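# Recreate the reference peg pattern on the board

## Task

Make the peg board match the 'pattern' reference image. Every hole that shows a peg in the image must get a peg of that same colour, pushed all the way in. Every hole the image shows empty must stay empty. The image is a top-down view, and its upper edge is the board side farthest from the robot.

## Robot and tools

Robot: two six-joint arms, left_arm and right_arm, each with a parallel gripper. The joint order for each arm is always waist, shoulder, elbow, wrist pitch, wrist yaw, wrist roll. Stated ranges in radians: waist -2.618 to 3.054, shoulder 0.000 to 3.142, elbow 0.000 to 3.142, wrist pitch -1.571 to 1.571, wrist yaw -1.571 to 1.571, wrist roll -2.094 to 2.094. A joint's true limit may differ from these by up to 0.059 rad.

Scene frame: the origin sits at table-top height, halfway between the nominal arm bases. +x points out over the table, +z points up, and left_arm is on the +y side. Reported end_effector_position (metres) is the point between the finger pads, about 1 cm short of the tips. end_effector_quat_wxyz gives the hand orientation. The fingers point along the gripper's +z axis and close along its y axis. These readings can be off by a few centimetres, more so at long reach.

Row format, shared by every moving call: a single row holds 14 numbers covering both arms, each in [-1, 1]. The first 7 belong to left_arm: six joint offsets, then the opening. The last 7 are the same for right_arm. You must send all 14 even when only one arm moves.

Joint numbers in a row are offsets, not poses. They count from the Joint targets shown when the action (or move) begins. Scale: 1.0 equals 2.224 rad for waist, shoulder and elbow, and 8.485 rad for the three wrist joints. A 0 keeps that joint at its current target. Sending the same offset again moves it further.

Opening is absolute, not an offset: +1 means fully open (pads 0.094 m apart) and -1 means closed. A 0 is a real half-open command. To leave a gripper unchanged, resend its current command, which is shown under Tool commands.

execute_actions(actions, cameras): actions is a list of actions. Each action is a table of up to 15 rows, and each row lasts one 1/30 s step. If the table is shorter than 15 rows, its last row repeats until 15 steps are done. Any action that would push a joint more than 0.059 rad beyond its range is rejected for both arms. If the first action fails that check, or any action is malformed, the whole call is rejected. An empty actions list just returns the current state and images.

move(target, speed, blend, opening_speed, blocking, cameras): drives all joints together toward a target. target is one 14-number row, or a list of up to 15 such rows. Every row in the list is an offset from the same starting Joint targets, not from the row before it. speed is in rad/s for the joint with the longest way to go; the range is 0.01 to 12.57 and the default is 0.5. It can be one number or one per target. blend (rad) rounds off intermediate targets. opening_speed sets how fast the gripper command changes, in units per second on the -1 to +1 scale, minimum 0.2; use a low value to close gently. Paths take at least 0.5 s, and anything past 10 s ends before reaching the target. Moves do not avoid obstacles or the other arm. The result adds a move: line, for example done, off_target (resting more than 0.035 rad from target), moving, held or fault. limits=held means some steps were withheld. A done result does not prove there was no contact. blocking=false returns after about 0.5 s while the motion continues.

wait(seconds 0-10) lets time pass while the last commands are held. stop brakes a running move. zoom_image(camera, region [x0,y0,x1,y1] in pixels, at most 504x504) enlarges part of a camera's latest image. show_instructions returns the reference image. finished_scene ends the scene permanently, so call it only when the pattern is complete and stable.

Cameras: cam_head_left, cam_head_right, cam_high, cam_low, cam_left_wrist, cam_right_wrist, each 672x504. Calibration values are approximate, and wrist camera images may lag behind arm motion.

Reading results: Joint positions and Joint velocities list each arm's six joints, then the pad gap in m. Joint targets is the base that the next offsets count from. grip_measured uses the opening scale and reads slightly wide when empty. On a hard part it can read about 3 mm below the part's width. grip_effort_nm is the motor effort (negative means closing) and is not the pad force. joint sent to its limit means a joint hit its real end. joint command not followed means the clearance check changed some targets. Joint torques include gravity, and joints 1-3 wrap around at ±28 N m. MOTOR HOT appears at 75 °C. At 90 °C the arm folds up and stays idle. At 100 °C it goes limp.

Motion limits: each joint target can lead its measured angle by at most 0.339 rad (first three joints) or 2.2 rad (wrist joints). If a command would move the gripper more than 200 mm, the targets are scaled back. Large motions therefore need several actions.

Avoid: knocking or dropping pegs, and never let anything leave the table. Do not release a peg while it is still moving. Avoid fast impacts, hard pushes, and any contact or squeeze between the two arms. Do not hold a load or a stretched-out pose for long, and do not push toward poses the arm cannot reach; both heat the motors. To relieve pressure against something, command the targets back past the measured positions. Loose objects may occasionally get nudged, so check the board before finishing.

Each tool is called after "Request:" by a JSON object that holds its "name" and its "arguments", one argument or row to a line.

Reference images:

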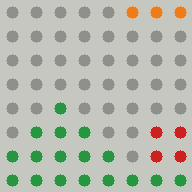

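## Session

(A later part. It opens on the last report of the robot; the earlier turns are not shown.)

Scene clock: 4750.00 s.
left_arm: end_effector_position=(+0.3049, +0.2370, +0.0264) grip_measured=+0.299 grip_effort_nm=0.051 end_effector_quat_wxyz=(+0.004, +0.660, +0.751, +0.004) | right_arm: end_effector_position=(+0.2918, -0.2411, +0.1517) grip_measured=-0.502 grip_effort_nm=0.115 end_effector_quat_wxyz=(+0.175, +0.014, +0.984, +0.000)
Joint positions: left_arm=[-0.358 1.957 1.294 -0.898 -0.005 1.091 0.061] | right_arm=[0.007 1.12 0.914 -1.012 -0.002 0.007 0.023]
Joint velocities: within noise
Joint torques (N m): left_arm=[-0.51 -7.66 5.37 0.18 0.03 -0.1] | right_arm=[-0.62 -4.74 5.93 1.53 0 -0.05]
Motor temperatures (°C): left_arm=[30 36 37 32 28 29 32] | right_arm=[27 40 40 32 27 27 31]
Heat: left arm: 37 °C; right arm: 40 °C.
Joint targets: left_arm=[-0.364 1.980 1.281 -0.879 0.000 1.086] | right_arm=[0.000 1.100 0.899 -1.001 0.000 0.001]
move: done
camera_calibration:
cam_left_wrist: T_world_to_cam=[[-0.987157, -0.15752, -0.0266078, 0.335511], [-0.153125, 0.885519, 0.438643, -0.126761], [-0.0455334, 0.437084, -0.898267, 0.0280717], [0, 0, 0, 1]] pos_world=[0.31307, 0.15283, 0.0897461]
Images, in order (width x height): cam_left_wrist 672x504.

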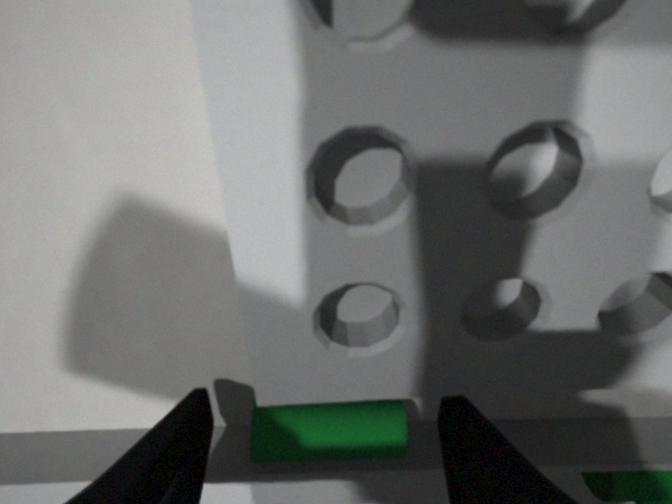

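Request:
{"name": "move", "arguments": {
  "target": [
    [0,0.0035,-0.0042,0.0018,0,0,0.3,0,0,0,0,0,0,-0.5],
    [0,0.0035,-0.0042,0.0018,0,0,-0.3,0,0,0,0,0,0,-0.5]
  ],
  "speed": [0.06,0.1],
  "opening_speed": 0.3,
  "cameras": ["cam_left_wrist"]
}}

Scene clock: 4759.03 s.
left_arm: end_effector_position=(+0.3039, +0.2388, +0.0219) grip_measured=-0.150 grip_effort_nm=-1.048 end_effector_quat_wxyz=(+0.000, +0.660, +0.751, +0.006) | right_arm: end_effector_position=(+0.2918, -0.2411, +0.1517) grip_measured=-0.502 grip_effort_nm=0.110 end_effector_quat_wxyz=(+0.175, +0.014, +0.984, +0.000)
Joint positions: left_arm=[-0.358 1.964 1.284 -0.887 -0.012 1.091 0.04] | right_arm=[0.007 1.12 0.914 -1.012 -0.002 0.007 0.023]
Joint velocities: within noise
Joint torques (N m): left_arm=[-0.4 -7.72 5.33 0.24 0.1 -0.06] | right_arm=[-0.64 -4.75 5.93 1.52 0 -0.05]
Motor temperatures (°C): left_arm=[30 36 36 32 28 29 32] | right_arm=[27 40 40 32 27 27 31]
Heat: left arm: 36 °C; right arm: 40 °C.
Joint targets: left_arm=[-0.364 1.987 1.272 -0.864 0.000 1.086] | right_arm=[0.000 1.100 0.899 -1.001 0.000 0.001]
move: done
camera_calibration:
cam_left_wrist: T_world_to_cam=[[-0.98723, -0.157305, -0.0251546, 0.334637], [-0.151865, 0.881639, 0.446821, -0.126172], [-0.0481101, 0.444936, -0.894269, 0.0221068], [0, 0, 0, 1]] pos_world=[0.312266, 0.154042, 0.0845635]
Images, in order (width x height): cam_left_wrist 672x504.

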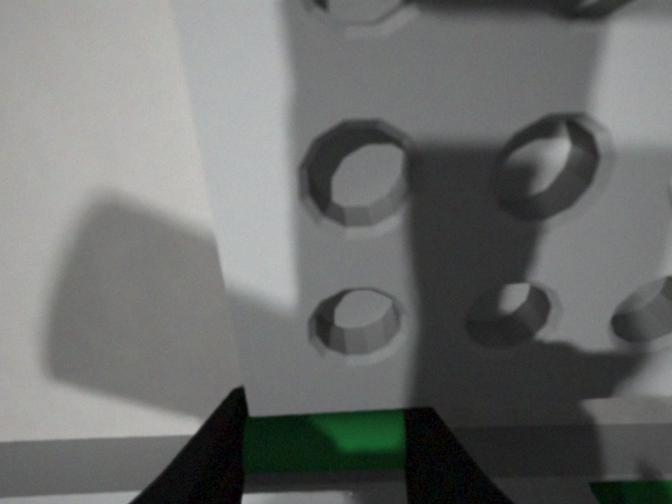

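Request:
{"name": "move", "arguments": {
  "target": [
    [0,-0.0211,0.1196,-0.0326,0,0,-0.3,0,0,0,0,0,0,-0.5],
    [0.1637,-0.1677,-0.0517,-0.0302,0,0,-0.3,0,0,0,0,0,0,-0.5],
    [0.1637,-0.1241,-0.1421,0.0047,0,0,-0.3,0,0,0,0,0,0,-0.5]
  ],
  "speed": [0.2,0.4,0.15],
  "cameras": ["cam_left_wrist"]
}}

Scene clock: 4781.13 s.
left_arm: end_effector_position=(+0.2509, +0.3616, +0.0290) grip_measured=-0.150 grip_effort_nm=-1.038 end_effector_quat_wxyz=(-0.001, +0.516, +0.857, +0.007) | right_arm: end_effector_position=(+0.2918, -0.2411, +0.1517) grip_measured=-0.502 grip_effort_nm=0.115 end_effector_quat_wxyz=(+0.175, +0.014, +0.984, +0.000)
Joint positions: left_arm=[0.001 1.696 0.967 -0.837 -0.013 1.09 0.04] | right_arm=[0.007 1.12 0.914 -1.012 -0.002 0.007 0.023]
Joint velocities: within noise
Joint torques (N m): left_arm=[0.01 -5.61 5.33 0.16 0.09 -0.06] | right_arm=[-0.61 -4.74 5.94 1.52 0.01 -0.04]
Motor temperatures (°C): left_arm=[30 36 35 32 28 29 33] | right_arm=[27 39 40 32 27 27 31]
Heat: left arm: 36 °C; right arm: 40 °C.
Joint targets: left_arm=[0.000 1.712 0.956 -0.824 0.000 1.085] | right_arm=[0.000 1.100 0.899 -1.001 0.000 0.001]
move: done
camera_calibration:
cam_left_wrist: T_world_to_cam=[[-0.868806, -0.494443, -0.0264822, 0.394031], [-0.452714, 0.771543, 0.446959, -0.130364], [-0.200564, 0.400309, -0.894163, 0.0255673], [0, 0, 0, 1]] pos_world=[0.288447, 0.285173, 0.0915636]
Images, in order (width x height): cam_left_wrist 672x504.

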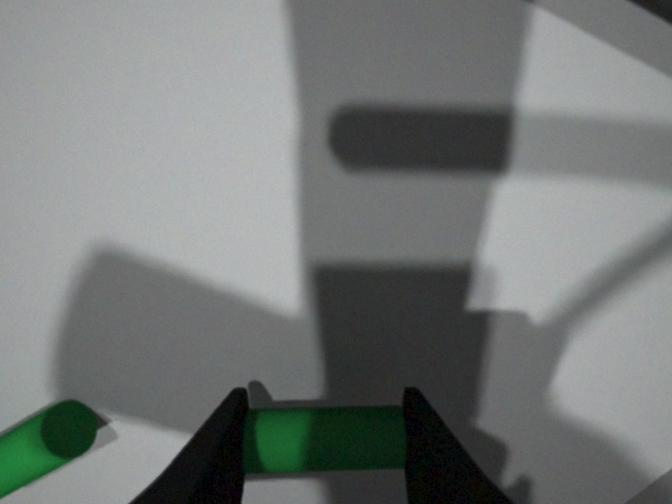

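Request:
{"name": "move", "arguments": {
  "target": [
    [0,0.0025,-0.003,0.0013,0,0,-0.3,0,0,0,0,0,0,-0.5],
    [0,0.0025,-0.003,0.0013,0,0,0.1,0,0,0,0,0,0,-0.5],
    [0,-0.0441,0.0904,-0.0349,0,0,0.1,0,0,0,0,0,0,-0.5],
    [0.0414,0.0603,0.1322,-0.0464,0.0124,-0.1738,-0.2,0,0,0,0,0,0,-0.5]
  ],
  "speed": [0.06,0.1,0.3,0.7],
  "opening_speed": 0.8,
  "cameras": ["cam_left_wrist"]
}}

Scene clock: 4803.33 s.
left_arm: end_effector_position=(+0.2380, +0.3650, +0.0586) grip_measured=-0.199 grip_effort_nm=-0.095 end_effector_quat_wxyz=(-0.125, -0.238, +0.963, -0.030) | right_arm: end_effector_position=(+0.2918, -0.2411, +0.1517) grip_measured=-0.502 grip_effort_nm=0.115 end_effector_quat_wxyz=(+0.175, +0.014, +0.984, +0.000)
Joint positions: left_arm=[0.086 1.827 1.222 -1.205 0.095 -0.381 0.038] | right_arm=[0.007 1.12 0.914 -1.012 -0.002 0.007 0.023]
Joint velocities: within noise
Joint torques (N m): left_arm=[0.44 -6.54 8.92 -0.62 0.14 -0.12] | right_arm=[-0.64 -4.77 5.91 1.52 0.01 -0.05]
Motor temperatures (°C): left_arm=[30 35 35 32 28 29 33] | right_arm=[27 39 40 32 27 27 31]
Heat: left arm: 35 °C; right arm: 40 °C.
Joint targets: left_arm=[0.092 1.846 1.250 -1.218 0.105 -0.389] | right_arm=[0.000 1.100 0.899 -1.001 0.000 0.001]
move: done
camera_calibration:
cam_left_wrist: T_world_to_cam=[[0.487347, -0.872832, -0.0256212, 0.200622], [-0.652467, -0.383492, 0.653621, 0.305027], [-0.580327, -0.301823, -0.756388, 0.386713], [0, 0, 0, 1]] pos_world=[0.325668, 0.408804, 0.0982732]
Images, in order (width x height): cam_left_wrist 672x504.

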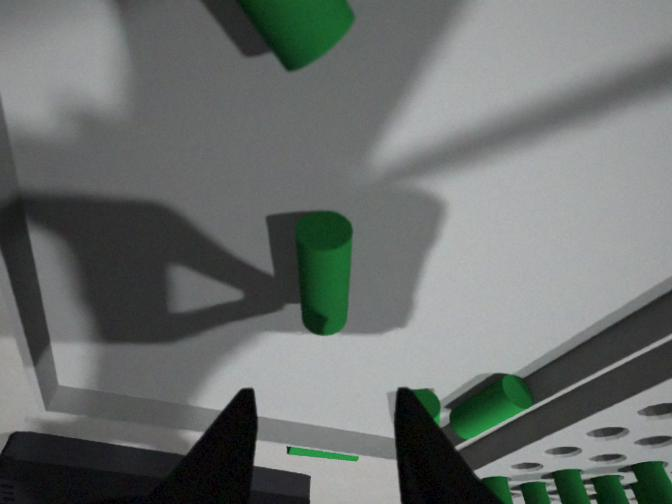

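Request:
{"name": "move", "arguments": {
  "target": [
    [0.0148,0.0117,0.0198,0.0011,0,0.0052,-0.2,0,0,0,0,0,0,-0.5],
    [0.0148,0.0612,0.0198,0.014,0,0.0052,-0.2,0,0,0,0,0,0,-0.5]
  ],
  "speed": [0.2,0.15],
  "cameras": ["cam_left_wrist"]
}}

Scene clock: 4827.70 s.
left_arm: end_effector_position=(+0.2624, +0.3776, +0.0272) grip_measured=-0.199 grip_effort_nm=-0.100 end_effector_quat_wxyz=(-0.125, -0.244, +0.961, -0.034) | right_arm: end_effector_position=(+0.2918, -0.2411, +0.1517) grip_measured=-0.502 grip_effort_nm=0.115 end_effector_quat_wxyz=(+0.175, +0.014, +0.984, +0.000)
Joint positions: left_arm=[0.123 1.963 1.27 -1.119 0.097 -0.356 0.038] | right_arm=[0.007 1.12 0.914 -1.012 -0.002 0.007 0.023]
Joint velocities: within noise
Joint torques (N m): left_arm=[0.03 -7.57 8.18 -0.31 0.14 0.13] | right_arm=[-0.62 -4.74 5.94 1.52 0 -0.04]
Motor temperatures (°C): left_arm=[30 36 37 31 28 29 32] | right_arm=[27 39 40 32 27 27 31]
Heat: left arm: 37 °C; right arm: 40 °C.
Joint targets: left_arm=[0.125 1.982 1.294 -1.099 0.105 -0.345] | right_arm=[0.000 1.100 0.899 -1.001 0.000 0.001]
move: done
camera_calibration:
cam_left_wrist: T_world_to_cam=[[0.498688, -0.866589, -0.0182575, 0.193356], [-0.649055, -0.3873, 0.654772, 0.346787], [-0.57449, -0.314677, -0.755606, 0.384213], [0, 0, 0, 1]] pos_world=[0.349386, 0.422774, 0.0667774]
Images, in order (width x height): cam_left_wrist 672x504.

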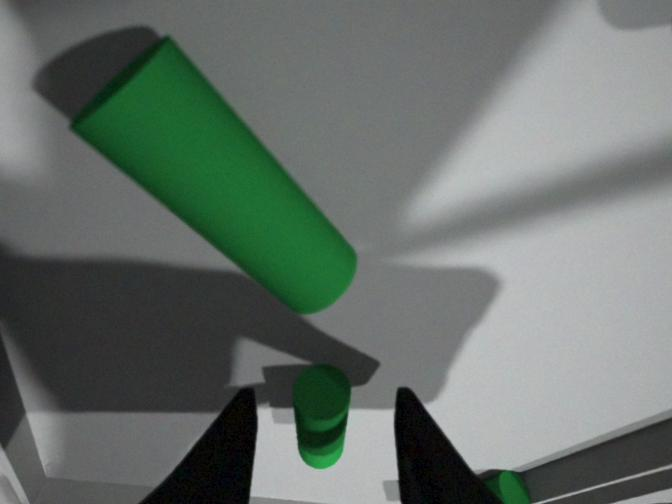

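Request:
{"name": "move", "arguments": {
  "target": [
    [0,0.0036,0,0.0008,0,0,-0.2,0,0,0,0,0,0,-0.5],
    [0,0.0036,0,0.0008,0,0,-0.9,0,0,0,0,0,0,-0.5],
    [0,-0.1124,0,-0.0247,0,0,-0.9,0,0,0,0,0,0,-0.5],
    [-0.2154,-0.2617,-0.1772,0.1649,-0.0124,0.0407,-0.9,0,0,0,0,0,0,-0.5],
    [-0.2154,0.0171,-0.3435,0.2698,-0.0124,0.0407,-0.9,0,0,0,0,0,0,-0.5],
    [-0.2154,0.0531,-0.3435,0.2792,-0.0124,0.0407,-0.9,0,0,0,0,0,0,-0.5],
    [-0.2154,0.0531,-0.3435,0.2792,-0.0124,0.0407,-0.3,0,0,0,0,0,0,-0.5],
    [-0.2154,0.0531,-0.3435,0.2792,-0.0124,0.0407,0,0,0,0,0,0,0,-0.5]
  ],
  "speed": [0.15,0.3,0.5,0.9,0.7,0.2,0.3,0.3],
  "opening_speed": 1.5,
  "cameras": ["cam_left_wrist"]
}}

Request:
{"name": "move", "arguments": {
  "target": [
    [0,-0.2248,0.0764,-0.0672,0,0,0,0,0,0,0,0,0,-0.5],
    [0.005,0.1628,0.8278,-0.3242,0,0,0,0,0,0,0,0,0,-0.5]
  ],
  "speed": [0.6,1.2],
  "cameras": ["cam_left_wrist"]
}}

Scene clock: 4857.63 s.
left_arm: end_effector_position=(+0.4036, +0.2014, +0.0569) grip_measured=-0.001 grip_effort_nm=0.061 end_effector_quat_wxyz=(+0.598, +0.137, +0.782, -0.109) | right_arm: end_effector_position=(+0.2918, -0.2411, +0.1517) grip_measured=-0.502 grip_effort_nm=0.110 end_effector_quat_wxyz=(+0.175, +0.014, +0.984, +0.000)
Joint positions: left_arm=[-0.352 2.079 0.541 1.274 0.008 -0.006 0.047] | right_arm=[0.007 1.12 0.914 -1.012 -0.002 0.007 0.023]
Joint velocities: within noise
Joint torques (N m): left_arm=[-0.02 -6.64 3.07 1.74 -0.11 0.03] | right_arm=[-0.61 -4.77 5.93 1.52 0.01 -0.05]
Motor temperatures (°C): left_arm=[30 37 36 32 28 29 32] | right_arm=[27 39 39 32 27 27 31]
Heat: left arm: 37 °C; right arm: 39 °C.
Joint targets: left_arm=[-0.354 2.100 0.530 1.270 0.000 0.000] | right_arm=[0.000 1.100 0.899 -1.001 0.000 0.001]
move: done
camera_calibration:
cam_left_wrist: T_world_to_cam=[[-0.322881, -0.945877, 0.0326174, 0.315441], [-0.631341, 0.189581, -0.751976, 0.307428], [0.705094, -0.263391, -0.658383, -0.099899], [0, 0, 0, 1]] pos_world=[0.36638, 0.213773, 0.155118]
Images, in order (width x height): cam_left_wrist 672x504.

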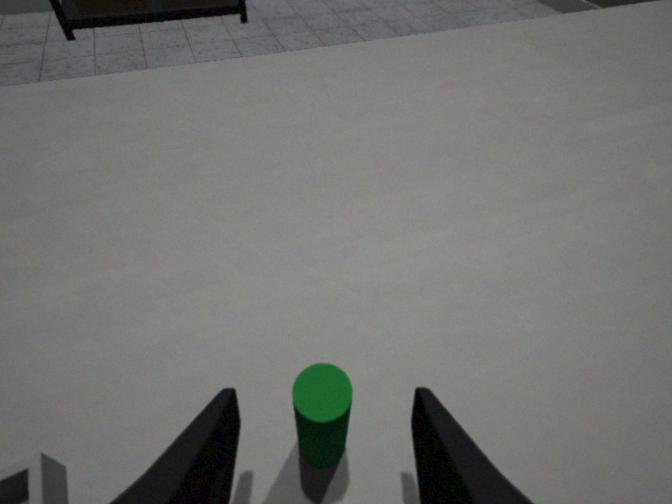

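Scene clock: 4861.47 s.
left_arm: end_effector_position=(+0.4187, +0.1967, +0.0950) grip_measured=-0.001 grip_effort_nm=0.061 end_effector_quat_wxyz=(+0.005, +0.169, +0.986, -0.005) | right_arm: end_effector_position=(+0.2918, -0.2411, +0.1517) grip_measured=-0.502 grip_effort_nm=0.110 end_effector_quat_wxyz=(+0.175, +0.014, +0.984, +0.000)
Joint positions: left_arm=[-0.35 2.432 2.34 -1.468 0.008 -0.006 0.047] | right_arm=[0.007 1.12 0.914 -1.012 -0.002 0.007 0.023]
Joint velocities: within noise
Joint torques (N m): left_arm=[0.64 -11.22 9.96 -0.15 -0.08 0.09] | right_arm=[-0.61 -4.77 5.91 1.52 0 -0.05]
Motor temperatures (°C): left_arm=[30 37 36 33 28 29 32] | right_arm=[27 39 39 32 27 27 31]
Heat: left arm: 37 °C; right arm: 39 °C.
Joint targets: left_arm=[-0.343 2.462 2.371 -1.481 0.000 0.000] | right_arm=[0.000 1.100 0.899 -1.001 0.000 0.001]
move: done
camera_calibration:
cam_left_wrist: T_world_to_cam=[[-0.303679, -0.952744, -0.0076153, 0.311724], [-0.861625, 0.271206, 0.429009, 0.314713], [-0.406671, 0.136843, -0.903268, 0.323237], [0, 0, 0, 1]] pos_world=[0.497279, 0.167408, 0.159329]
Images, in order (width x height): cam_left_wrist 672x504.

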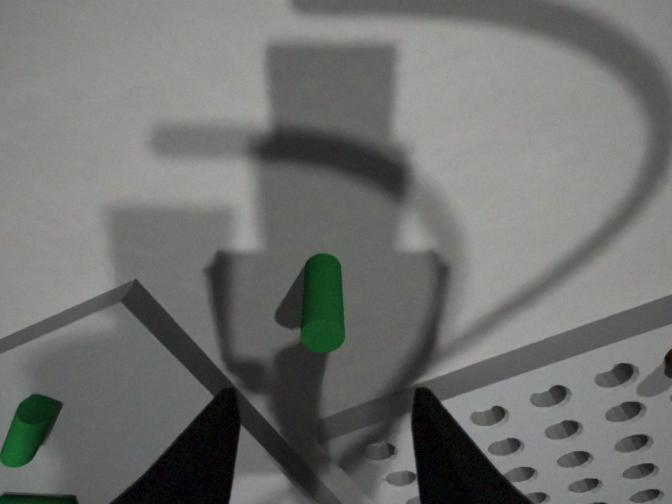

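Request:
{"name": "move", "arguments": {
  "target": [
    [0,0.0058,-0.0859,0.0232,0,0,0,0,0,0,0,0,0,-0.5],
    [0,0.0058,-0.0859,0.0232,0,0,-0.9,0,0,0,0,0,0,-0.5]
  ],
  "speed": [0.25,0.3],
  "opening_speed": 1.0,
  "cameras": ["cam_left_wrist"]
}}

Scene clock: 4870.00 s.
left_arm: end_effector_position=(+0.4235, +0.1949, +0.0503) grip_measured=-0.699 grip_effort_nm=-1.038 end_effector_quat_wxyz=(+0.005, +0.169, +0.986, -0.005) | right_arm: end_effector_position=(+0.2918, -0.2411, +0.1517) grip_measured=-0.502 grip_effort_nm=0.105 end_effector_quat_wxyz=(+0.175, +0.014, +0.984, +0.000)
Joint positions: left_arm=[-0.35 2.447 2.191 -1.304 0.008 -0.006 0.014] | right_arm=[0.007 1.12 0.914 -1.012 -0.002 0.007 0.023]
Joint velocities: within noise
Joint torques (N m): left_arm=[0.42 -11.63 6.09 0.17 -0.07 0.07] | right_arm=[-0.62 -4.75 5.91 1.52 0 -0.04]
Motor temperatures (°C): left_arm=[30 38 36 32 28 29 32] | right_arm=[27 39 39 32 27 27 31]
Heat: left arm: 38 °C; right arm: 39 °C.
Joint targets: left_arm=[-0.343 2.475 2.180 -1.284 0.000 0.000] | right_arm=[0.000 1.100 0.899 -1.001 0.000 0.001]
move: done
camera_calibration:
cam_left_wrist: T_world_to_cam=[[-0.303687, -0.952741, -0.00762925, 0.311256], [-0.861188, 0.271061, 0.429977, 0.338307], [-0.407589, 0.137149, -0.902807, 0.285355], [0, 0, 0, 1]] pos_world=[0.502178, 0.165709, 0.114531]
Images, in order (width x height): cam_left_wrist 672x504.

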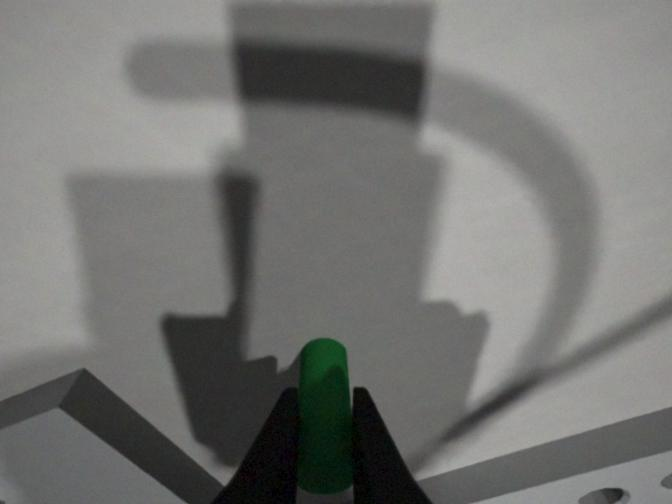

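Request:
{"name": "move", "arguments": {
  "target": [
    [0,-0.1011,0.0198,-0.0314,0,0,-0.9,0,0,0,0,0,0,-0.5],
    [-0.0706,-0.371,-0.2833,-0.0219,0,0,-0.9,0,0,0,0,0,0,-0.5],
    [-0.3309,-0.2747,-0.29,0.004,0,-0.055,-0.9,0,0,0,0,0,0,-0.5],
    [-0.3309,-0.2383,-0.3557,0.031,0,-0.055,-0.9,0,0,0,0,0,0,-0.5]
  ],
  "speed": [0.4,0.8,0.7,0.25],
  "cameras": ["cam_left_wrist"]
}}

Request:
{"name": "zoom_image", "arguments": {
  "camera": "cam_left_wrist",
  "region": [230, 220, 430, 420]
}}

Scene clock: 4886.67 s.
left_arm: end_effector_position=(+0.1418, +0.0448, +0.0612) grip_measured=-0.699 grip_effort_nm=-1.048 end_effector_quat_wxyz=(-0.001, +0.305, +0.952, -0.002) | right_arm: end_effector_position=(+0.2918, -0.2411, +0.1517) grip_measured=-0.502 grip_effort_nm=0.110 end_effector_quat_wxyz=(+0.175, +0.014, +0.984, +0.000)
Joint positions: left_arm=[-1.084 1.927 1.399 -1.041 0.005 -0.458 0.014] | right_arm=[0.007 1.12 0.914 -1.012 -0.002 0.007 0.023]
Joint velocities: within noise
Joint torques (N m): left_arm=[0.32 -8.05 5.93 0.18 -0.06 -0.12] | right_arm=[-0.62 -4.74 5.94 1.52 0 -0.04]
Motor temperatures (°C): left_arm=[30 38 35 32 28 29 33] | right_arm=[27 39 39 32 27 27 31]
Heat: left arm: 38 °C; right arm: 39 °C.
Joint targets: left_arm=[-1.079 1.945 1.388 -1.021 0.000 -0.467] | right_arm=[0.000 1.100 0.899 -1.001 0.000 0.001]
move: done
camera_calibration:
cam_left_wrist: T_world_to_cam=[[-0.556166, -0.831001, -0.0107759, 0.113271], [-0.748647, 0.495335, 0.440648, 0.105007], [-0.360842, 0.253141, -0.897615, 0.188837], [0, 0, 0, 1]] pos_world=[0.209751, -0.00568819, 0.124452]
Images, in order (width x height): cam_left_wrist 672x504.

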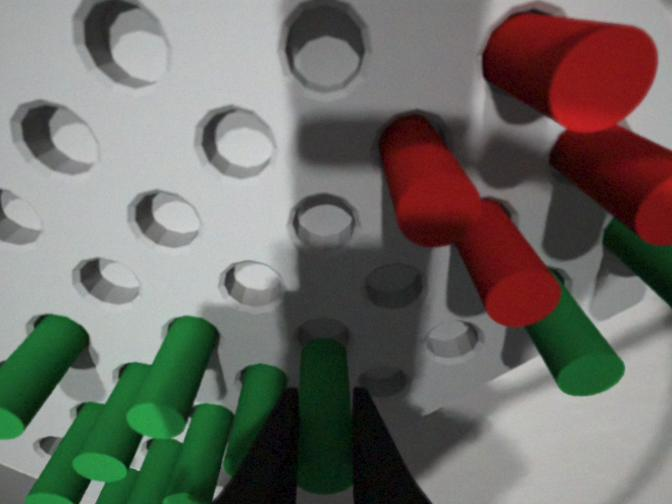

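Scaled by 2.520 from the camera's 672x504 image, which has a finer 960x720 frame.

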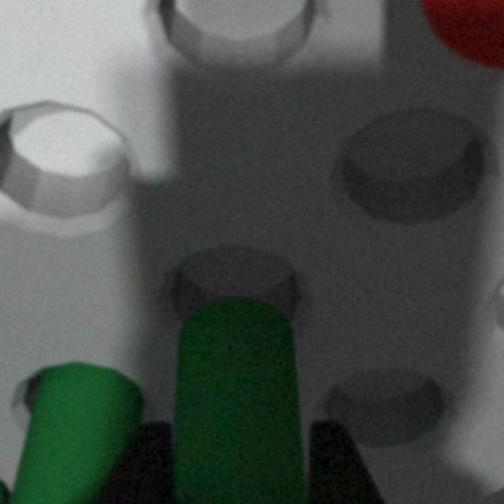

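Request:
{"name": "move", "arguments": {
  "target": [
    [0.0005,0.009,-0.022,0.0082,0,0,-0.9,0,0,0,0,0,0,-0.5],
    [0.0005,0.0105,-0.0253,0.0095,0,0,-0.9,0,0,0,0,0,0,-0.5]
  ],
  "speed": [0.06,0.05],
  "cameras": ["cam_left_wrist"]
}}

Scene clock: 4893.13 s.
left_arm: end_effector_position=(+0.1445, +0.0429, +0.0563) grip_measured=-0.699 grip_effort_nm=-1.043 end_effector_quat_wxyz=(+0.005, +0.303, +0.953, -0.009) | right_arm: end_effector_position=(+0.2918, -0.2411, +0.1517) grip_measured=-0.502 grip_effort_nm=0.110 end_effector_quat_wxyz=(+0.175, +0.014, +0.984, +0.000)
Joint positions: left_arm=[-1.079 1.927 1.378 -1.003 0.005 -0.458 0.014] | right_arm=[0.007 1.12 0.914 -1.012 -0.002 0.007 0.023]
Joint velocities: within noise
Joint torques (N m): left_arm=[0.16 -6.04 2.63 0.68 -0.04 -0.1] | right_arm=[-0.62 -4.72 5.93 1.52 0 -0.04]
Motor temperatures (°C): left_arm=[30 37 35 32 28 29 33] | right_arm=[27 39 39 32 27 27 31]
Heat: left arm: 37 °C; right arm: 39 °C.
Joint targets: left_arm=[-1.078 1.968 1.332 -0.940 0.000 -0.466] | right_arm=[0.000 1.100 0.899 -1.001 0.000 0.001]
move: off_target (left_arm); left_arm: the wrist pitch is farthest, 0.063 rad from its target
camera_calibration:
cam_left_wrist: T_world_to_cam=[[-0.552574, -0.833461, -0.00237584, 0.112255], [-0.754437, 0.498967, 0.426447, 0.111646], [-0.354241, 0.237436, -0.90451, 0.186033], [0, 0, 0, 1]] pos_world=[0.21216, -0.00631819, 0.120924]
Images, in order (width x height): cam_left_wrist 672x504.

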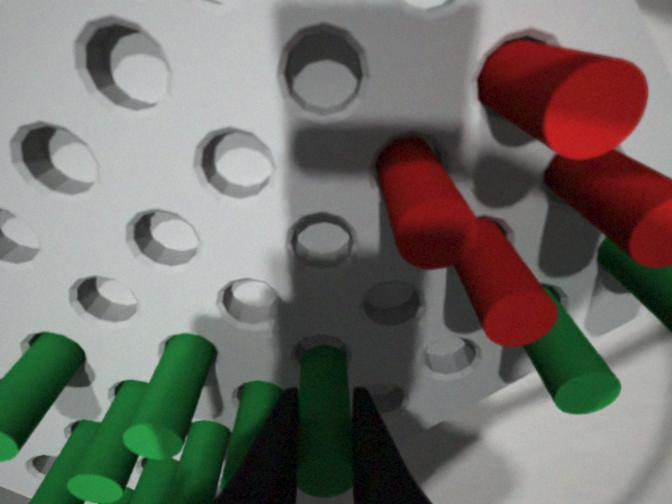

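Request:
{"name": "zoom_image", "arguments": {
  "camera": "cam_left_wrist",
  "region": [270, 300, 370, 400]
}}

Scaled by 5.040 from the camera's 672x504 image, which has a finer 960x720 frame.

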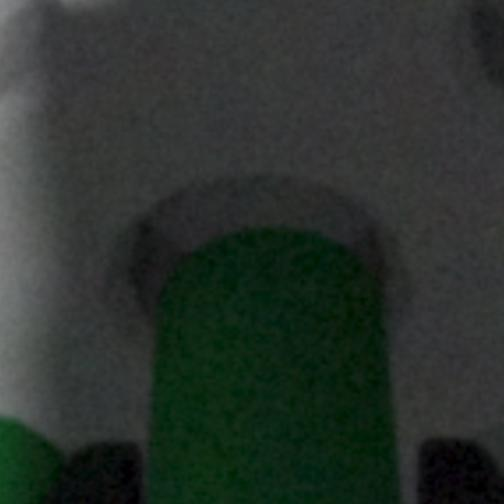

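Request:
{"name": "move", "arguments": {
  "target": [
    [-0.0005,-0.0068,0.0305,-0.0099,0,0,-0.9,0,0,0,0,0,0,-0.5]
  ],
  "speed": [0.15],
  "cameras": ["cam_left_wrist"]
}}

Request:
{"name": "zoom_image", "arguments": {
  "camera": "cam_left_wrist",
  "region": [230, 220, 430, 420]
}}

Scene clock: 4919.37 s.
left_arm: end_effector_position=(+0.1447, +0.0441, +0.0519) grip_measured=-0.699 grip_effort_nm=-1.048 end_effector_quat_wxyz=(+0.003, +0.302, +0.953, -0.005) | right_arm: end_effector_position=(+0.2918, -0.2411, +0.1517) grip_measured=-0.502 grip_effort_nm=0.110 end_effector_quat_wxyz=(+0.175, +0.014, +0.984, +0.000)
Joint positions: left_arm=[-1.079 1.937 1.373 -0.997 0.003 -0.459 0.014] | right_arm=[0.007 1.12 0.914 -1.012 -0.002 0.007 0.023]
Joint velocities: within noise
Joint torques (N m): left_arm=[-0.03 -8.17 9.42 -0.27 -0.05 -0.11] | right_arm=[-0.62 -4.74 5.93 1.52 0 -0.04]
Motor temperatures (°C): left_arm=[30 35 34 31 28 29 34] | right_arm=[27 39 39 32 27 27 31]
Heat: left arm: 35 °C; right arm: 39 °C.
Joint targets: left_arm=[-1.079 1.953 1.400 -1.024 0.000 -0.467] | right_arm=[0.000 1.100 0.899 -1.001 0.000 0.001]
move: done
camera_calibration:
cam_left_wrist: T_world_to_cam=[[-0.550746, -0.834626, -0.00884611, 0.113492], [-0.754737, 0.493448, 0.432298, 0.113023], [-0.356442, 0.244763, -0.901688, 0.181649], [0, 0, 0, 1]] pos_world=[0.212555, -0.00550861, 0.115935]
Images, in order (width x height): cam_left_wrist 672x504.

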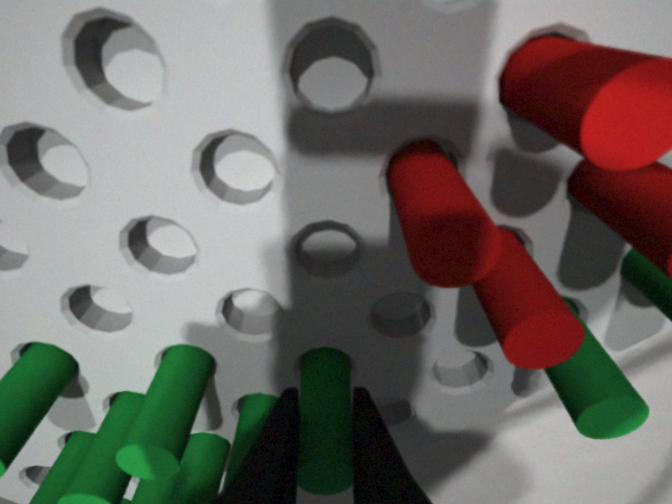

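Scaled by 2.520 from the camera's 672x504 image, which has a finer 960x720 frame.

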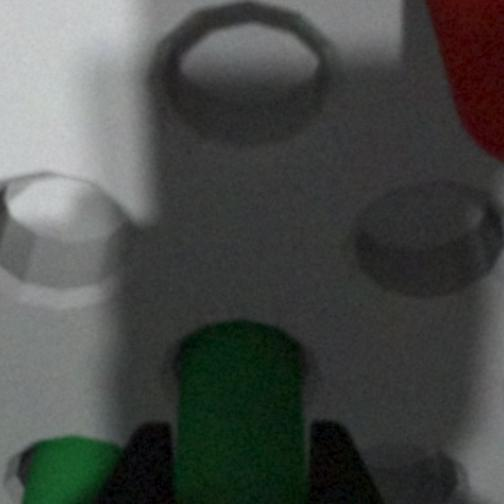

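Request:
{"name": "move", "arguments": {
  "target": [
    [0.0,0.0085,-0.031,0.0095,0,0,-0.9,0,0,0,0,0,0,-0.5]
  ],
  "speed": [0.06],
  "cameras": ["cam_left_wrist"]
}}

Scene clock: 4925.60 s.
left_arm: end_effector_position=(+0.1447, +0.0441, +0.0478) grip_measured=-0.699 grip_effort_nm=-1.053 end_effector_quat_wxyz=(+0.002, +0.302, +0.953, -0.004) | right_arm: end_effector_position=(+0.2918, -0.2411, +0.1517) grip_measured=-0.502 grip_effort_nm=0.110 end_effector_quat_wxyz=(+0.175, +0.014, +0.984, +0.000)
Joint positions: left_arm=[-1.079 1.943 1.365 -0.984 0.003 -0.459 0.014] | right_arm=[0.007 1.12 0.914 -1.012 -0.002 0.007 0.023]
Joint velocities: within noise
Joint torques (N m): left_arm=[-0.12 -7.3 3.69 0.42 -0.01 -0.09] | right_arm=[-0.62 -4.75 5.94 1.52 0 -0.05]
Motor temperatures (°C): left_arm=[30 35 35 31 28 29 34] | right_arm=[27 39 39 32 27 27 31]
Heat: left arm: 35 °C; right arm: 39 °C.
Joint targets: left_arm=[-1.079 1.972 1.331 -0.944 0.000 -0.467] | right_arm=[0.000 1.100 0.899 -1.001 0.000 0.001]
move: off_target (left_arm); left_arm: the wrist pitch is farthest, 0.040 rad from its target
camera_calibration:
cam_left_wrist: T_world_to_cam=[[-0.550684, -0.834662, -0.00933856, 0.113468], [-0.754536, 0.492972, 0.43319, 0.114816], [-0.356964, 0.245597, -0.901254, 0.17799], [0, 0, 0, 1]] pos_world=[0.212654, -0.00560734, 0.111737]
Images, in order (width x height): cam_left_wrist 672x504.

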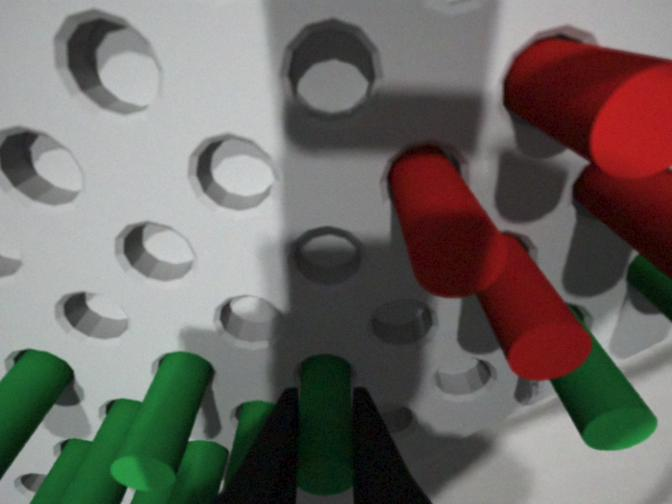

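Request:
{"name": "move", "arguments": {
  "target": [
    [0.0,0.005,-0.006,0.002,0,0,-0.9,0,0,0,0,0,0,-0.5]
  ],
  "speed": [0.06],
  "cameras": ["cam_left_wrist"]
}}

Request:
{"name": "zoom_image", "arguments": {
  "camera": "cam_left_wrist",
  "region": [270, 300, 370, 400]
}}

Scene clock: 4937.27 s.
left_arm: end_effector_position=(+0.1446, +0.0444, +0.0470) grip_measured=-0.699 grip_effort_nm=-1.048 end_effector_quat_wxyz=(+0.002, +0.302, +0.953, -0.004) | right_arm: end_effector_position=(+0.2918, -0.2411, +0.1517) grip_measured=-0.502 grip_effort_nm=0.115 end_effector_quat_wxyz=(+0.175, +0.014, +0.984, +0.000)
Joint positions: left_arm=[-1.079 1.943 1.361 -0.98 0.003 -0.459 0.014] | right_arm=[0.007 1.12 0.914 -1.012 -0.002 0.007 0.023]
Joint velocities: within noise
Joint torques (N m): left_arm=[0.05 -6.27 2.88 0.57 -0.07 -0.09] | right_arm=[-0.64 -4.74 5.93 1.52 0.01 -0.04]
Motor temperatures (°C): left_arm=[30 35 35 31 28 29 34] | right_arm=[27 38 39 32 27 27 31]
Heat: left arm: 35 °C; right arm: 39 °C.
Joint targets: left_arm=[-1.079 1.983 1.318 -0.927 0.000 -0.467] | right_arm=[0.000 1.100 0.899 -1.001 0.000 0.001]
move: off_target (left_arm); left_arm: the wrist pitch is farthest, 0.053 rad from its target
camera_calibration:
cam_left_wrist: T_world_to_cam=[[-0.550684, -0.834662, -0.00933856, 0.113601], [-0.754536, 0.492972, 0.43319, 0.114864], [-0.356964, 0.245597, -0.901254, 0.177124], [0, 0, 0, 1]] pos_world=[0.212454, -0.00530734, 0.110937]
Images, in order (width x height): cam_left_wrist 672x504.

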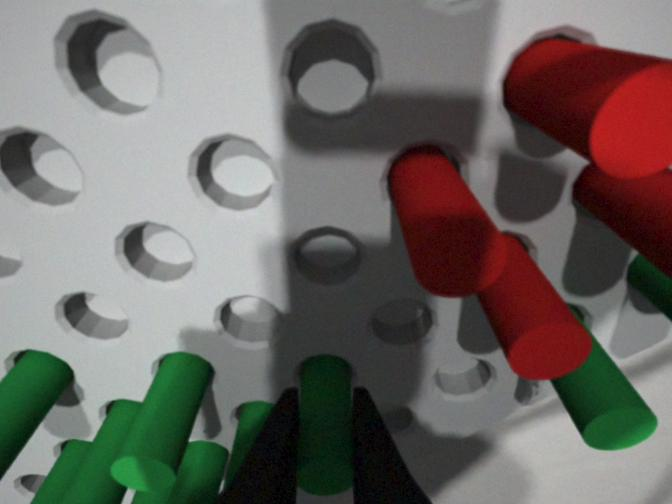

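Scaled by 5.040 from the camera's 672x504 image, which has a finer 960x720 frame.

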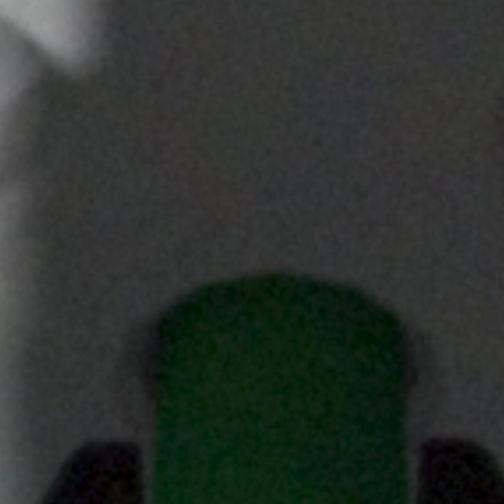

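Request:
{"name": "move", "arguments": {
  "target": [
    [0,-0.007,0.01,-0.0035,0,0,-0.9,0,0,0,0,0,0,-0.5],
    [0,-0.007,0.01,-0.0035,0,0,-0.5,0,0,0,0,0,0,-0.5],
    [0,-0.037,0.074,-0.029,0,0,-0.5,0,0,0,0,0,0,-0.5],
    [0,-0.09,0.14,-0.056,0,0,-0.3,0,0,0,0,0,0,-0.5],
    [0.4852,-0.397,-0.188,-0.0086,0,0.055,-0.2,0,0,0,0,0,0,-0.5]
  ],
  "speed": [0.1,0.3,0.25,0.5,1.0],
  "cameras": ["cam_high","cam_left_wrist"]
}}

Request:
{"name": "zoom_image", "arguments": {
  "camera": "cam_high",
  "region": [200, 380, 370, 504]
}}

Scene clock: 4955.83 s.
left_arm: end_effector_position=(+0.2145, +0.3575, +0.1461) grip_measured=-0.202 grip_effort_nm=0.066 end_effector_quat_wxyz=(+0.171, -0.006, +0.985, -0.002) | right_arm: end_effector_position=(+0.2918, -0.2411, +0.1517) grip_measured=-0.502 grip_effort_nm=0.110 end_effector_quat_wxyz=(+0.175, +0.014, +0.984, +0.000)
Joint positions: left_arm=[-0.005 1.118 0.913 -1.021 0.002 -0.011 0.038] | right_arm=[0.007 1.12 0.914 -1.012 -0.002 0.007 0.023]
Joint velocities: within noise
Joint torques (N m): left_arm=[0.38 -4.37 6.61 0.9 0.01 0.11] | right_arm=[-0.61 -4.74 5.91 1.53 0.01 -0.05]
Motor temperatures (°C): left_arm=[30 35 35 32 28 29 33] | right_arm=[27 38 39 32 27 27 31]
Heat: left arm: 35 °C; right arm: 39 °C.
Joint targets: left_arm=[0.000 1.100 0.900 -1.000 0.000 0.000] | right_arm=[0.000 1.100 0.899 -1.001 0.000 0.001]
move: done
camera_calibration:
cam_left_wrist: T_world_to_cam=[[0.0442842, -0.999019, 0.000441502, 0.344132], [-0.992851, -0.0439618, 0.110967, 0.260572], [-0.110838, -0.00535242, -0.993824, 0.264907], [0, 0, 0, 1]] pos_world=[0.272831, 0.356668, 0.234204]
Images, in order (width x height): cam_high 672x504, cam_left_wrist 672x504.

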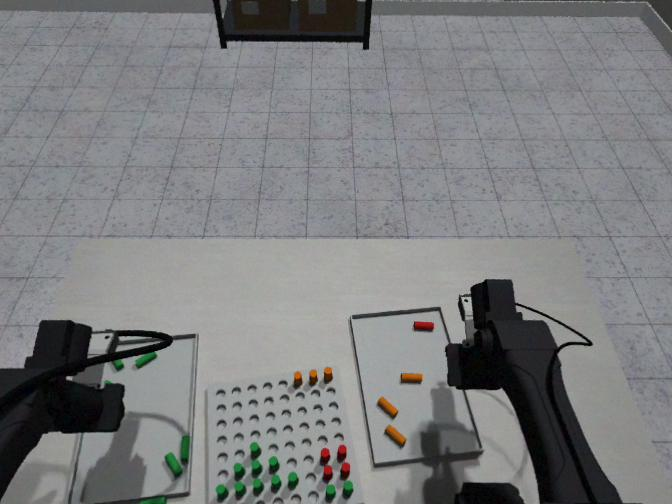

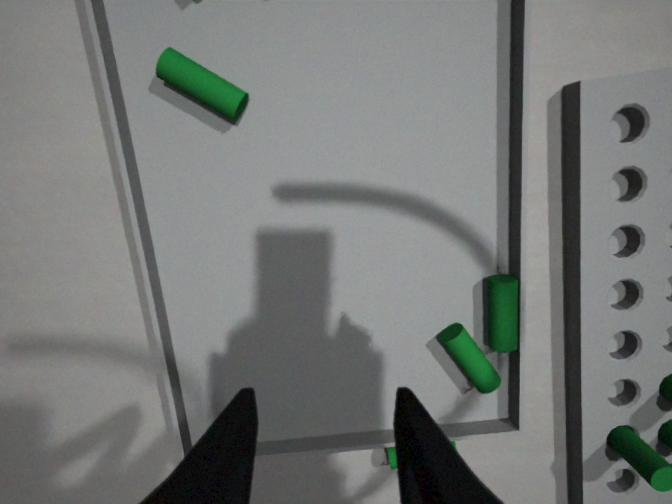

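Scaled by 2.965 from the camera's 672x504 image, which has a finer 960x720 frame.

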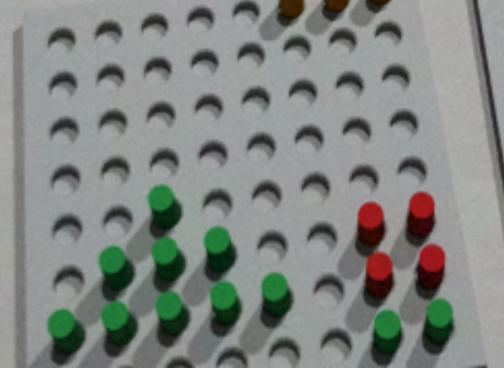

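Request:
{"name": "move", "arguments": {
  "target": [
    [0.1241,0.4379,0.3143,-0.0344,0.0213,-0.0849,-0.2,0,0,0,0,0,0,-0.5]
  ],
  "speed": [0.9],
  "cameras": ["cam_left_wrist"]
}}

Scene clock: 4976.50 s.
left_arm: end_effector_position=(+0.3099, +0.4236, +0.0639) grip_measured=-0.201 grip_effort_nm=0.056 end_effector_quat_wxyz=(-0.112, -0.480, +0.868, -0.063) | right_arm: end_effector_position=(+0.2918, -0.2411, +0.1517) grip_measured=-0.502 grip_effort_nm=0.105 end_effector_quat_wxyz=(+0.175, +0.014, +0.984, +0.000)
Joint positions: left_arm=[0.277 2.06 1.572 -1.276 0.172 -0.71 0.038] | right_arm=[0.007 1.12 0.914 -1.012 -0.002 0.007 0.023]
Joint velocities: within noise
Joint torques (N m): left_arm=[0.02 -9.22 9.2 -0.58 0.2 -0.12] | right_arm=[-0.61 -4.77 5.91 1.52 0 -0.04]
Motor temperatures (°C): left_arm=[30 34 36 32 28 29 33] | right_arm=[27 38 39 32 27 27 31]
Heat: left arm: 36 °C; right arm: 39 °C.
Joint targets: left_arm=[0.277 2.074 1.599 -1.291 0.180 -0.720] | right_arm=[0.000 1.100 0.899 -1.001 0.000 0.001]
move: done
camera_calibration:
cam_left_wrist: T_world_to_cam=[[0.859863, -0.510089, -0.0210666, -0.0524724], [-0.374079, -0.657596, 0.653936, 0.400763], [-0.347419, -0.554415, -0.756257, 0.484959], [0, 0, 0, 1]] pos_world=[0.36352, 0.505643, 0.103575]
Images, in order (width x height): cam_left_wrist 672x504.

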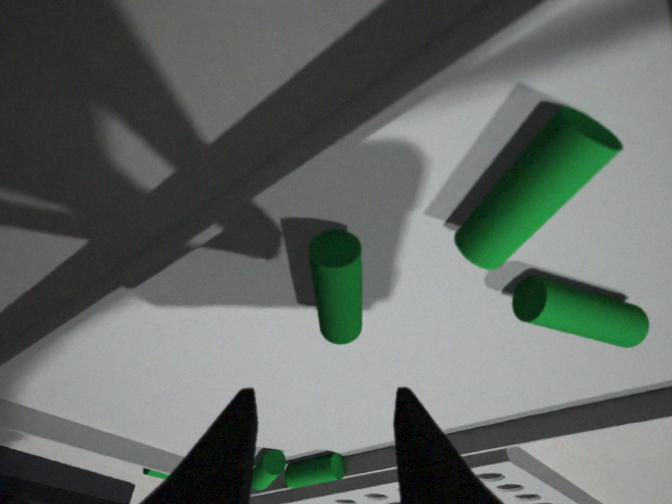

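Request:
{"name": "move", "arguments": {
  "target": [
    [0.013,-0.0081,-0.027,0.0047,0.0012,-0.0053,-0.2,0,0,0,0,0,0,-0.5],
    [0.013,0.0444,-0.027,0.0179,0.0012,-0.0053,-0.2,0,0,0,0,0,0,-0.5],
    [0.013,0.0444,-0.027,0.0179,0.0012,-0.0053,-0.9,0,0,0,0,0,0,-0.5],
    [0.013,-0.068,-0.027,-0.0068,0.0012,-0.0053,-0.9,0,0,0,0,0,0,-0.5]
  ],
  "speed": [0.2,0.15,0.3,0.4],
  "opening_speed": 1.0,
  "cameras": ["cam_left_wrist"]
}}

Scene clock: 5005.10 s.
left_arm: end_effector_position=(+0.2950, +0.4260, +0.0970) grip_measured=-0.691 grip_effort_nm=-1.053 end_effector_quat_wxyz=(-0.099, -0.510, +0.851, -0.071) | right_arm: end_effector_position=(+0.2918, -0.2411, +0.1517) grip_measured=-0.502 grip_effort_nm=0.110 end_effector_quat_wxyz=(+0.175, +0.014, +0.984, +0.000)
Joint positions: left_arm=[0.303 1.949 1.549 -1.333 0.183 -0.756 0.014] | right_arm=[0.007 1.12 0.914 -1.012 -0.002 0.007 0.023]
Joint velocities: within noise
Joint torques (N m): left_arm=[0.23 -12.05 5.76 -0.51 0.2 -0.13] | right_arm=[-0.62 -4.75 5.91 1.52 0 -0.04]
Motor temperatures (°C): left_arm=[30 36 35 31 28 29 33] | right_arm=[27 38 39 32 27 27 30]
Heat: left arm: 36 °C; right arm: 39 °C.
Joint targets: left_arm=[0.306 1.923 1.539 -1.349 0.191 -0.765] | right_arm=[0.000 1.100 0.899 -1.001 0.000 0.001]
move: done
camera_calibration:
cam_left_wrist: T_world_to_cam=[[0.894732, -0.446596, -0.00253295, -0.0769856], [-0.340635, -0.68609, 0.642844, 0.378374], [-0.28883, -0.57431, -0.765993, 0.498276], [0, 0, 0, 1]] pos_world=[0.341686, 0.511382, 0.138246]
Images, in order (width x height): cam_left_wrist 672x504.

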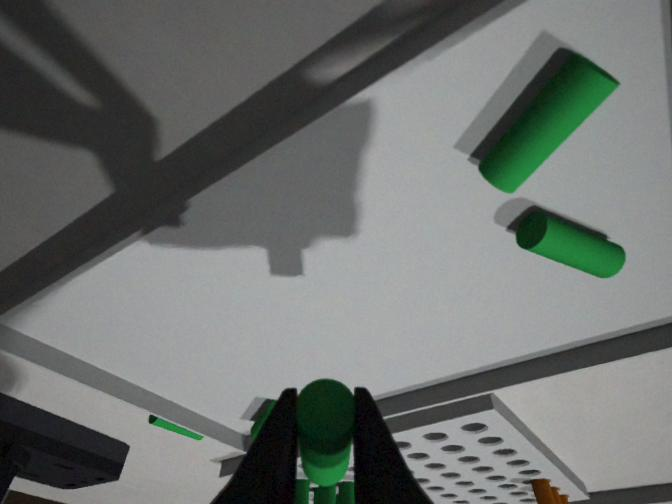

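Request:
{"name": "move", "arguments": {
  "target": [
    [-0.2968,-0.2352,-0.2873,0.1943,-0.0225,0.0902,-0.9,0,0,0,0,0,0,-0.5],
    [-0.2968,0.0436,-0.4537,0.2992,-0.0225,0.0902,-0.9,0,0,0,0,0,0,-0.5],
    [-0.2968,0.0796,-0.4537,0.3087,-0.0225,0.0902,-0.9,0,0,0,0,0,0,-0.5],
    [-0.2968,0.0796,-0.4537,0.3087,-0.0225,0.0902,-0.3,0,0,0,0,0,0,-0.5],
    [-0.2968,0.0796,-0.4537,0.3087,-0.0225,0.0902,0,0,0,0,0,0,0,-0.5],
    [-0.2968,-0.1452,-0.3773,0.2415,-0.0225,0.0902,0,0,0,0,0,0,0,-0.5],
    [-0.2918,0.2424,0.3741,-0.0155,-0.0225,0.0902,0,0,0,0,0,0,0,-0.5]
  ],
  "speed": [1.2,0.8,0.2,0.3,0.3,0.6,1.6],
  "opening_speed": 1.5,
  "cameras": ["cam_left_wrist"]
}}

Scene clock: 5027.60 s.
left_arm: end_effector_position=(+0.4185, +0.1961, +0.0950) grip_measured=-0.001 grip_effort_nm=0.061 end_effector_quat_wxyz=(+0.005, +0.169, +0.986, -0.005) | right_arm: end_effector_position=(+0.2918, -0.2411, +0.1517) grip_measured=-0.502 grip_effort_nm=0.110 end_effector_quat_wxyz=(+0.175, +0.014, +0.984, +0.000)
Joint positions: left_arm=[-0.352 2.432 2.34 -1.468 0.008 -0.005 0.047] | right_arm=[0.007 1.12 0.914 -1.012 -0.002 0.007 0.023]
Joint velocities: within noise
Joint torques (N m): left_arm=[0.61 -11.19 10.06 -0.14 -0.08 0.07] | right_arm=[-0.62 -4.74 5.93 1.52 0.01 -0.05]
Motor temperatures (°C): left_arm=[30 37 35 33 28 29 33] | right_arm=[27 38 39 32 27 27 30]
Heat: left arm: 37 °C; right arm: 39 °C.
Joint targets: left_arm=[-0.343 2.462 2.371 -1.481 0.000 0.000] | right_arm=[0.000 1.100 0.899 -1.001 0.000 0.001]
move: done
camera_calibration:
cam_left_wrist: T_world_to_cam=[[-0.305151, -0.952276, -0.00727642, 0.311694], [-0.861186, 0.272684, 0.428955, 0.314247], [-0.4065, 0.137163, -0.903296, 0.323104], [0, 0, 0, 1]] pos_world=[0.49708, 0.166811, 0.159329]
Images, in order (width x height): cam_left_wrist 672x504.

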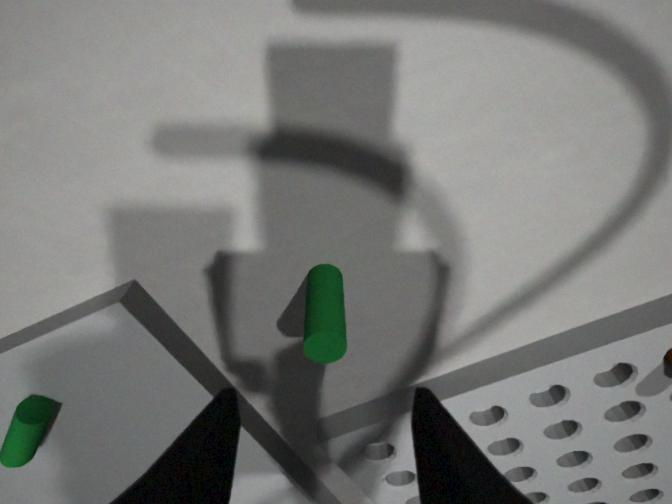

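Request:
{"name": "move", "arguments": {
  "target": [
    [0,0,-0.0971,0.0232,0,0,0,0,0,0,0,0,0,-0.5],
    [0,0,-0.0971,0.0232,0,0,-0.9,0,0,0,0,0,0,-0.5]
  ],
  "speed": [0.25,0.3],
  "opening_speed": 0.8,
  "cameras": ["cam_left_wrist"]
}}

Scene clock: 5057.77 s.
left_arm: end_effector_position=(+0.4185, +0.1961, +0.0495) grip_measured=-0.698 grip_effort_nm=-1.043 end_effector_quat_wxyz=(-0.001, +0.169, +0.986, -0.004) | right_arm: end_effector_position=(+0.2918, -0.2411, +0.1517) grip_measured=-0.502 grip_effort_nm=0.110 end_effector_quat_wxyz=(+0.175, +0.014, +0.984, +0.000)
Joint positions: left_arm=[-0.352 2.435 2.166 -1.303 0.008 -0.005 0.014] | right_arm=[0.007 1.12 0.914 -1.012 -0.002 0.007 0.023]
Joint velocities: within noise
Joint torques (N m): left_arm=[0.7 -11.58 6.12 0.16 -0.12 0.05] | right_arm=[-0.64 -4.75 5.91 1.53 0 -0.05]
Motor temperatures (°C): left_arm=[30 39 35 31 28 29 33] | right_arm=[27 38 39 32 27 27 30]
Heat: left arm: 39 °C; right arm: 39 °C.
Joint targets: left_arm=[-0.343 2.462 2.155 -1.284 0.000 0.000] | right_arm=[0.000 1.100 0.899 -1.001 0.000 0.001]
move: done
camera_calibration:
cam_left_wrist: T_world_to_cam=[[-0.305188, -0.952261, -0.00771764, 0.311379], [-0.855729, 0.270677, 0.440979, 0.331284], [-0.417838, 0.141186, -0.897484, 0.28562], [0, 0, 0, 1]] pos_world=[0.497862, 0.166517, 0.112654]
Images, in order (width x height): cam_left_wrist 672x504.

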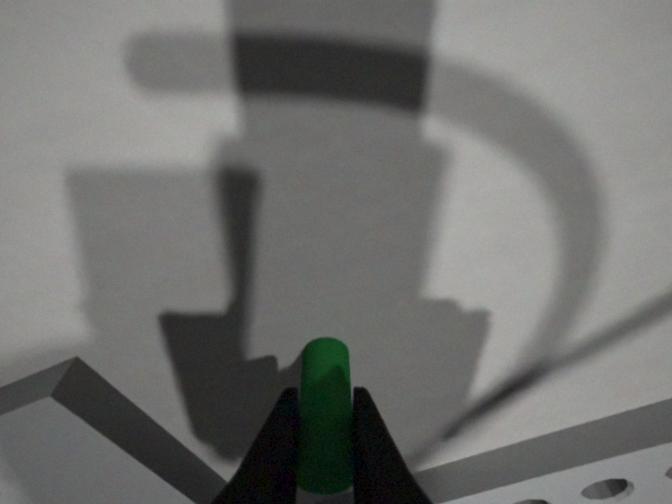

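Request:
{"name": "move", "arguments": {
  "target": [
    [0,-0.0953,0.031,-0.0313,0,0,-0.9,0,0,0,0,0,0,-0.5],
    [-0.0706,-0.3651,-0.272,-0.0219,0,0,-0.9,0,0,0,0,0,0,-0.5],
    [-0.375,-0.232,-0.2271,-0.0001,0,-0.0666,-0.9,0,0,0,0,0,0,-0.5],
    [-0.375,-0.196,-0.2925,0.0269,0,-0.0666,-0.9,0,0,0,0,0,0,-0.5]
  ],
  "speed": [0.4,0.8,0.7,0.25],
  "cameras": ["cam_left_wrist"]
}}

Request:
{"name": "zoom_image", "arguments": {
  "camera": "cam_left_wrist",
  "region": [230, 220, 430, 420]
}}

Scene clock: 5078.27 s.
left_arm: end_effector_position=(+0.1188, +0.0091, +0.0619) grip_measured=-0.698 grip_effort_nm=-1.053 end_effector_quat_wxyz=(-0.001, +0.305, +0.952, -0.003) | right_arm: end_effector_position=(+0.2918, -0.2411, +0.1517) grip_measured=-0.502 grip_effort_nm=0.110 end_effector_quat_wxyz=(+0.175, +0.014, +0.984, +0.000)
Joint positions: left_arm=[-1.182 2.007 1.515 -1.075 0.006 -0.556 0.014] | right_arm=[0.007 1.12 0.914 -1.012 -0.002 0.007 0.023]
Joint velocities: within noise
Joint torques (N m): left_arm=[0.34 -8.7 6.08 0.21 -0.09 -0.12] | right_arm=[-0.64 -4.75 5.93 1.52 0 -0.04]
Motor temperatures (°C): left_arm=[30 40 35 31 28 29 33] | right_arm=[27 38 39 32 27 27 30]
Heat: left arm: 40 °C; right arm: 39 °C.
Joint targets: left_arm=[-1.178 2.026 1.504 -1.055 0.000 -0.565] | right_arm=[0.000 1.100 0.899 -1.001 0.000 0.001]
move: done
camera_calibration:
cam_left_wrist: T_world_to_cam=[[-0.556779, -0.830608, -0.00937711, 0.0707198], [-0.74838, 0.496697, 0.439566, 0.105189], [-0.36045, 0.251759, -0.898161, 0.190194], [0, 0, 0, 1]] pos_world=[0.186652, -0.0413896, 0.12525]
Images, in order (width x height): cam_left_wrist 672x504.

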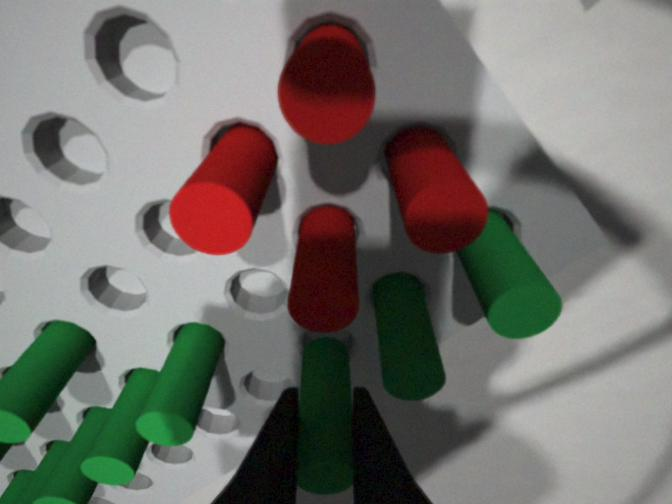

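Scaled by 2.520 from the camera's 672x504 image, which has a finer 960x720 frame.

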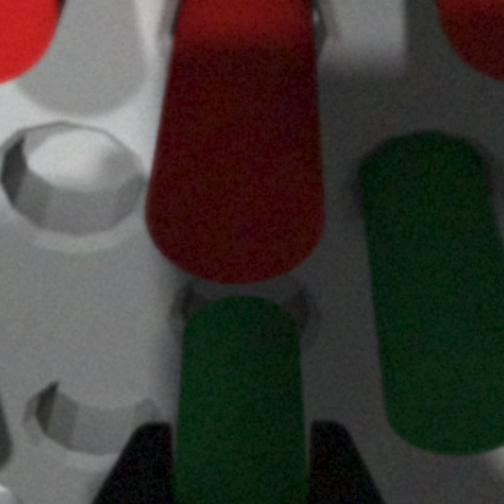

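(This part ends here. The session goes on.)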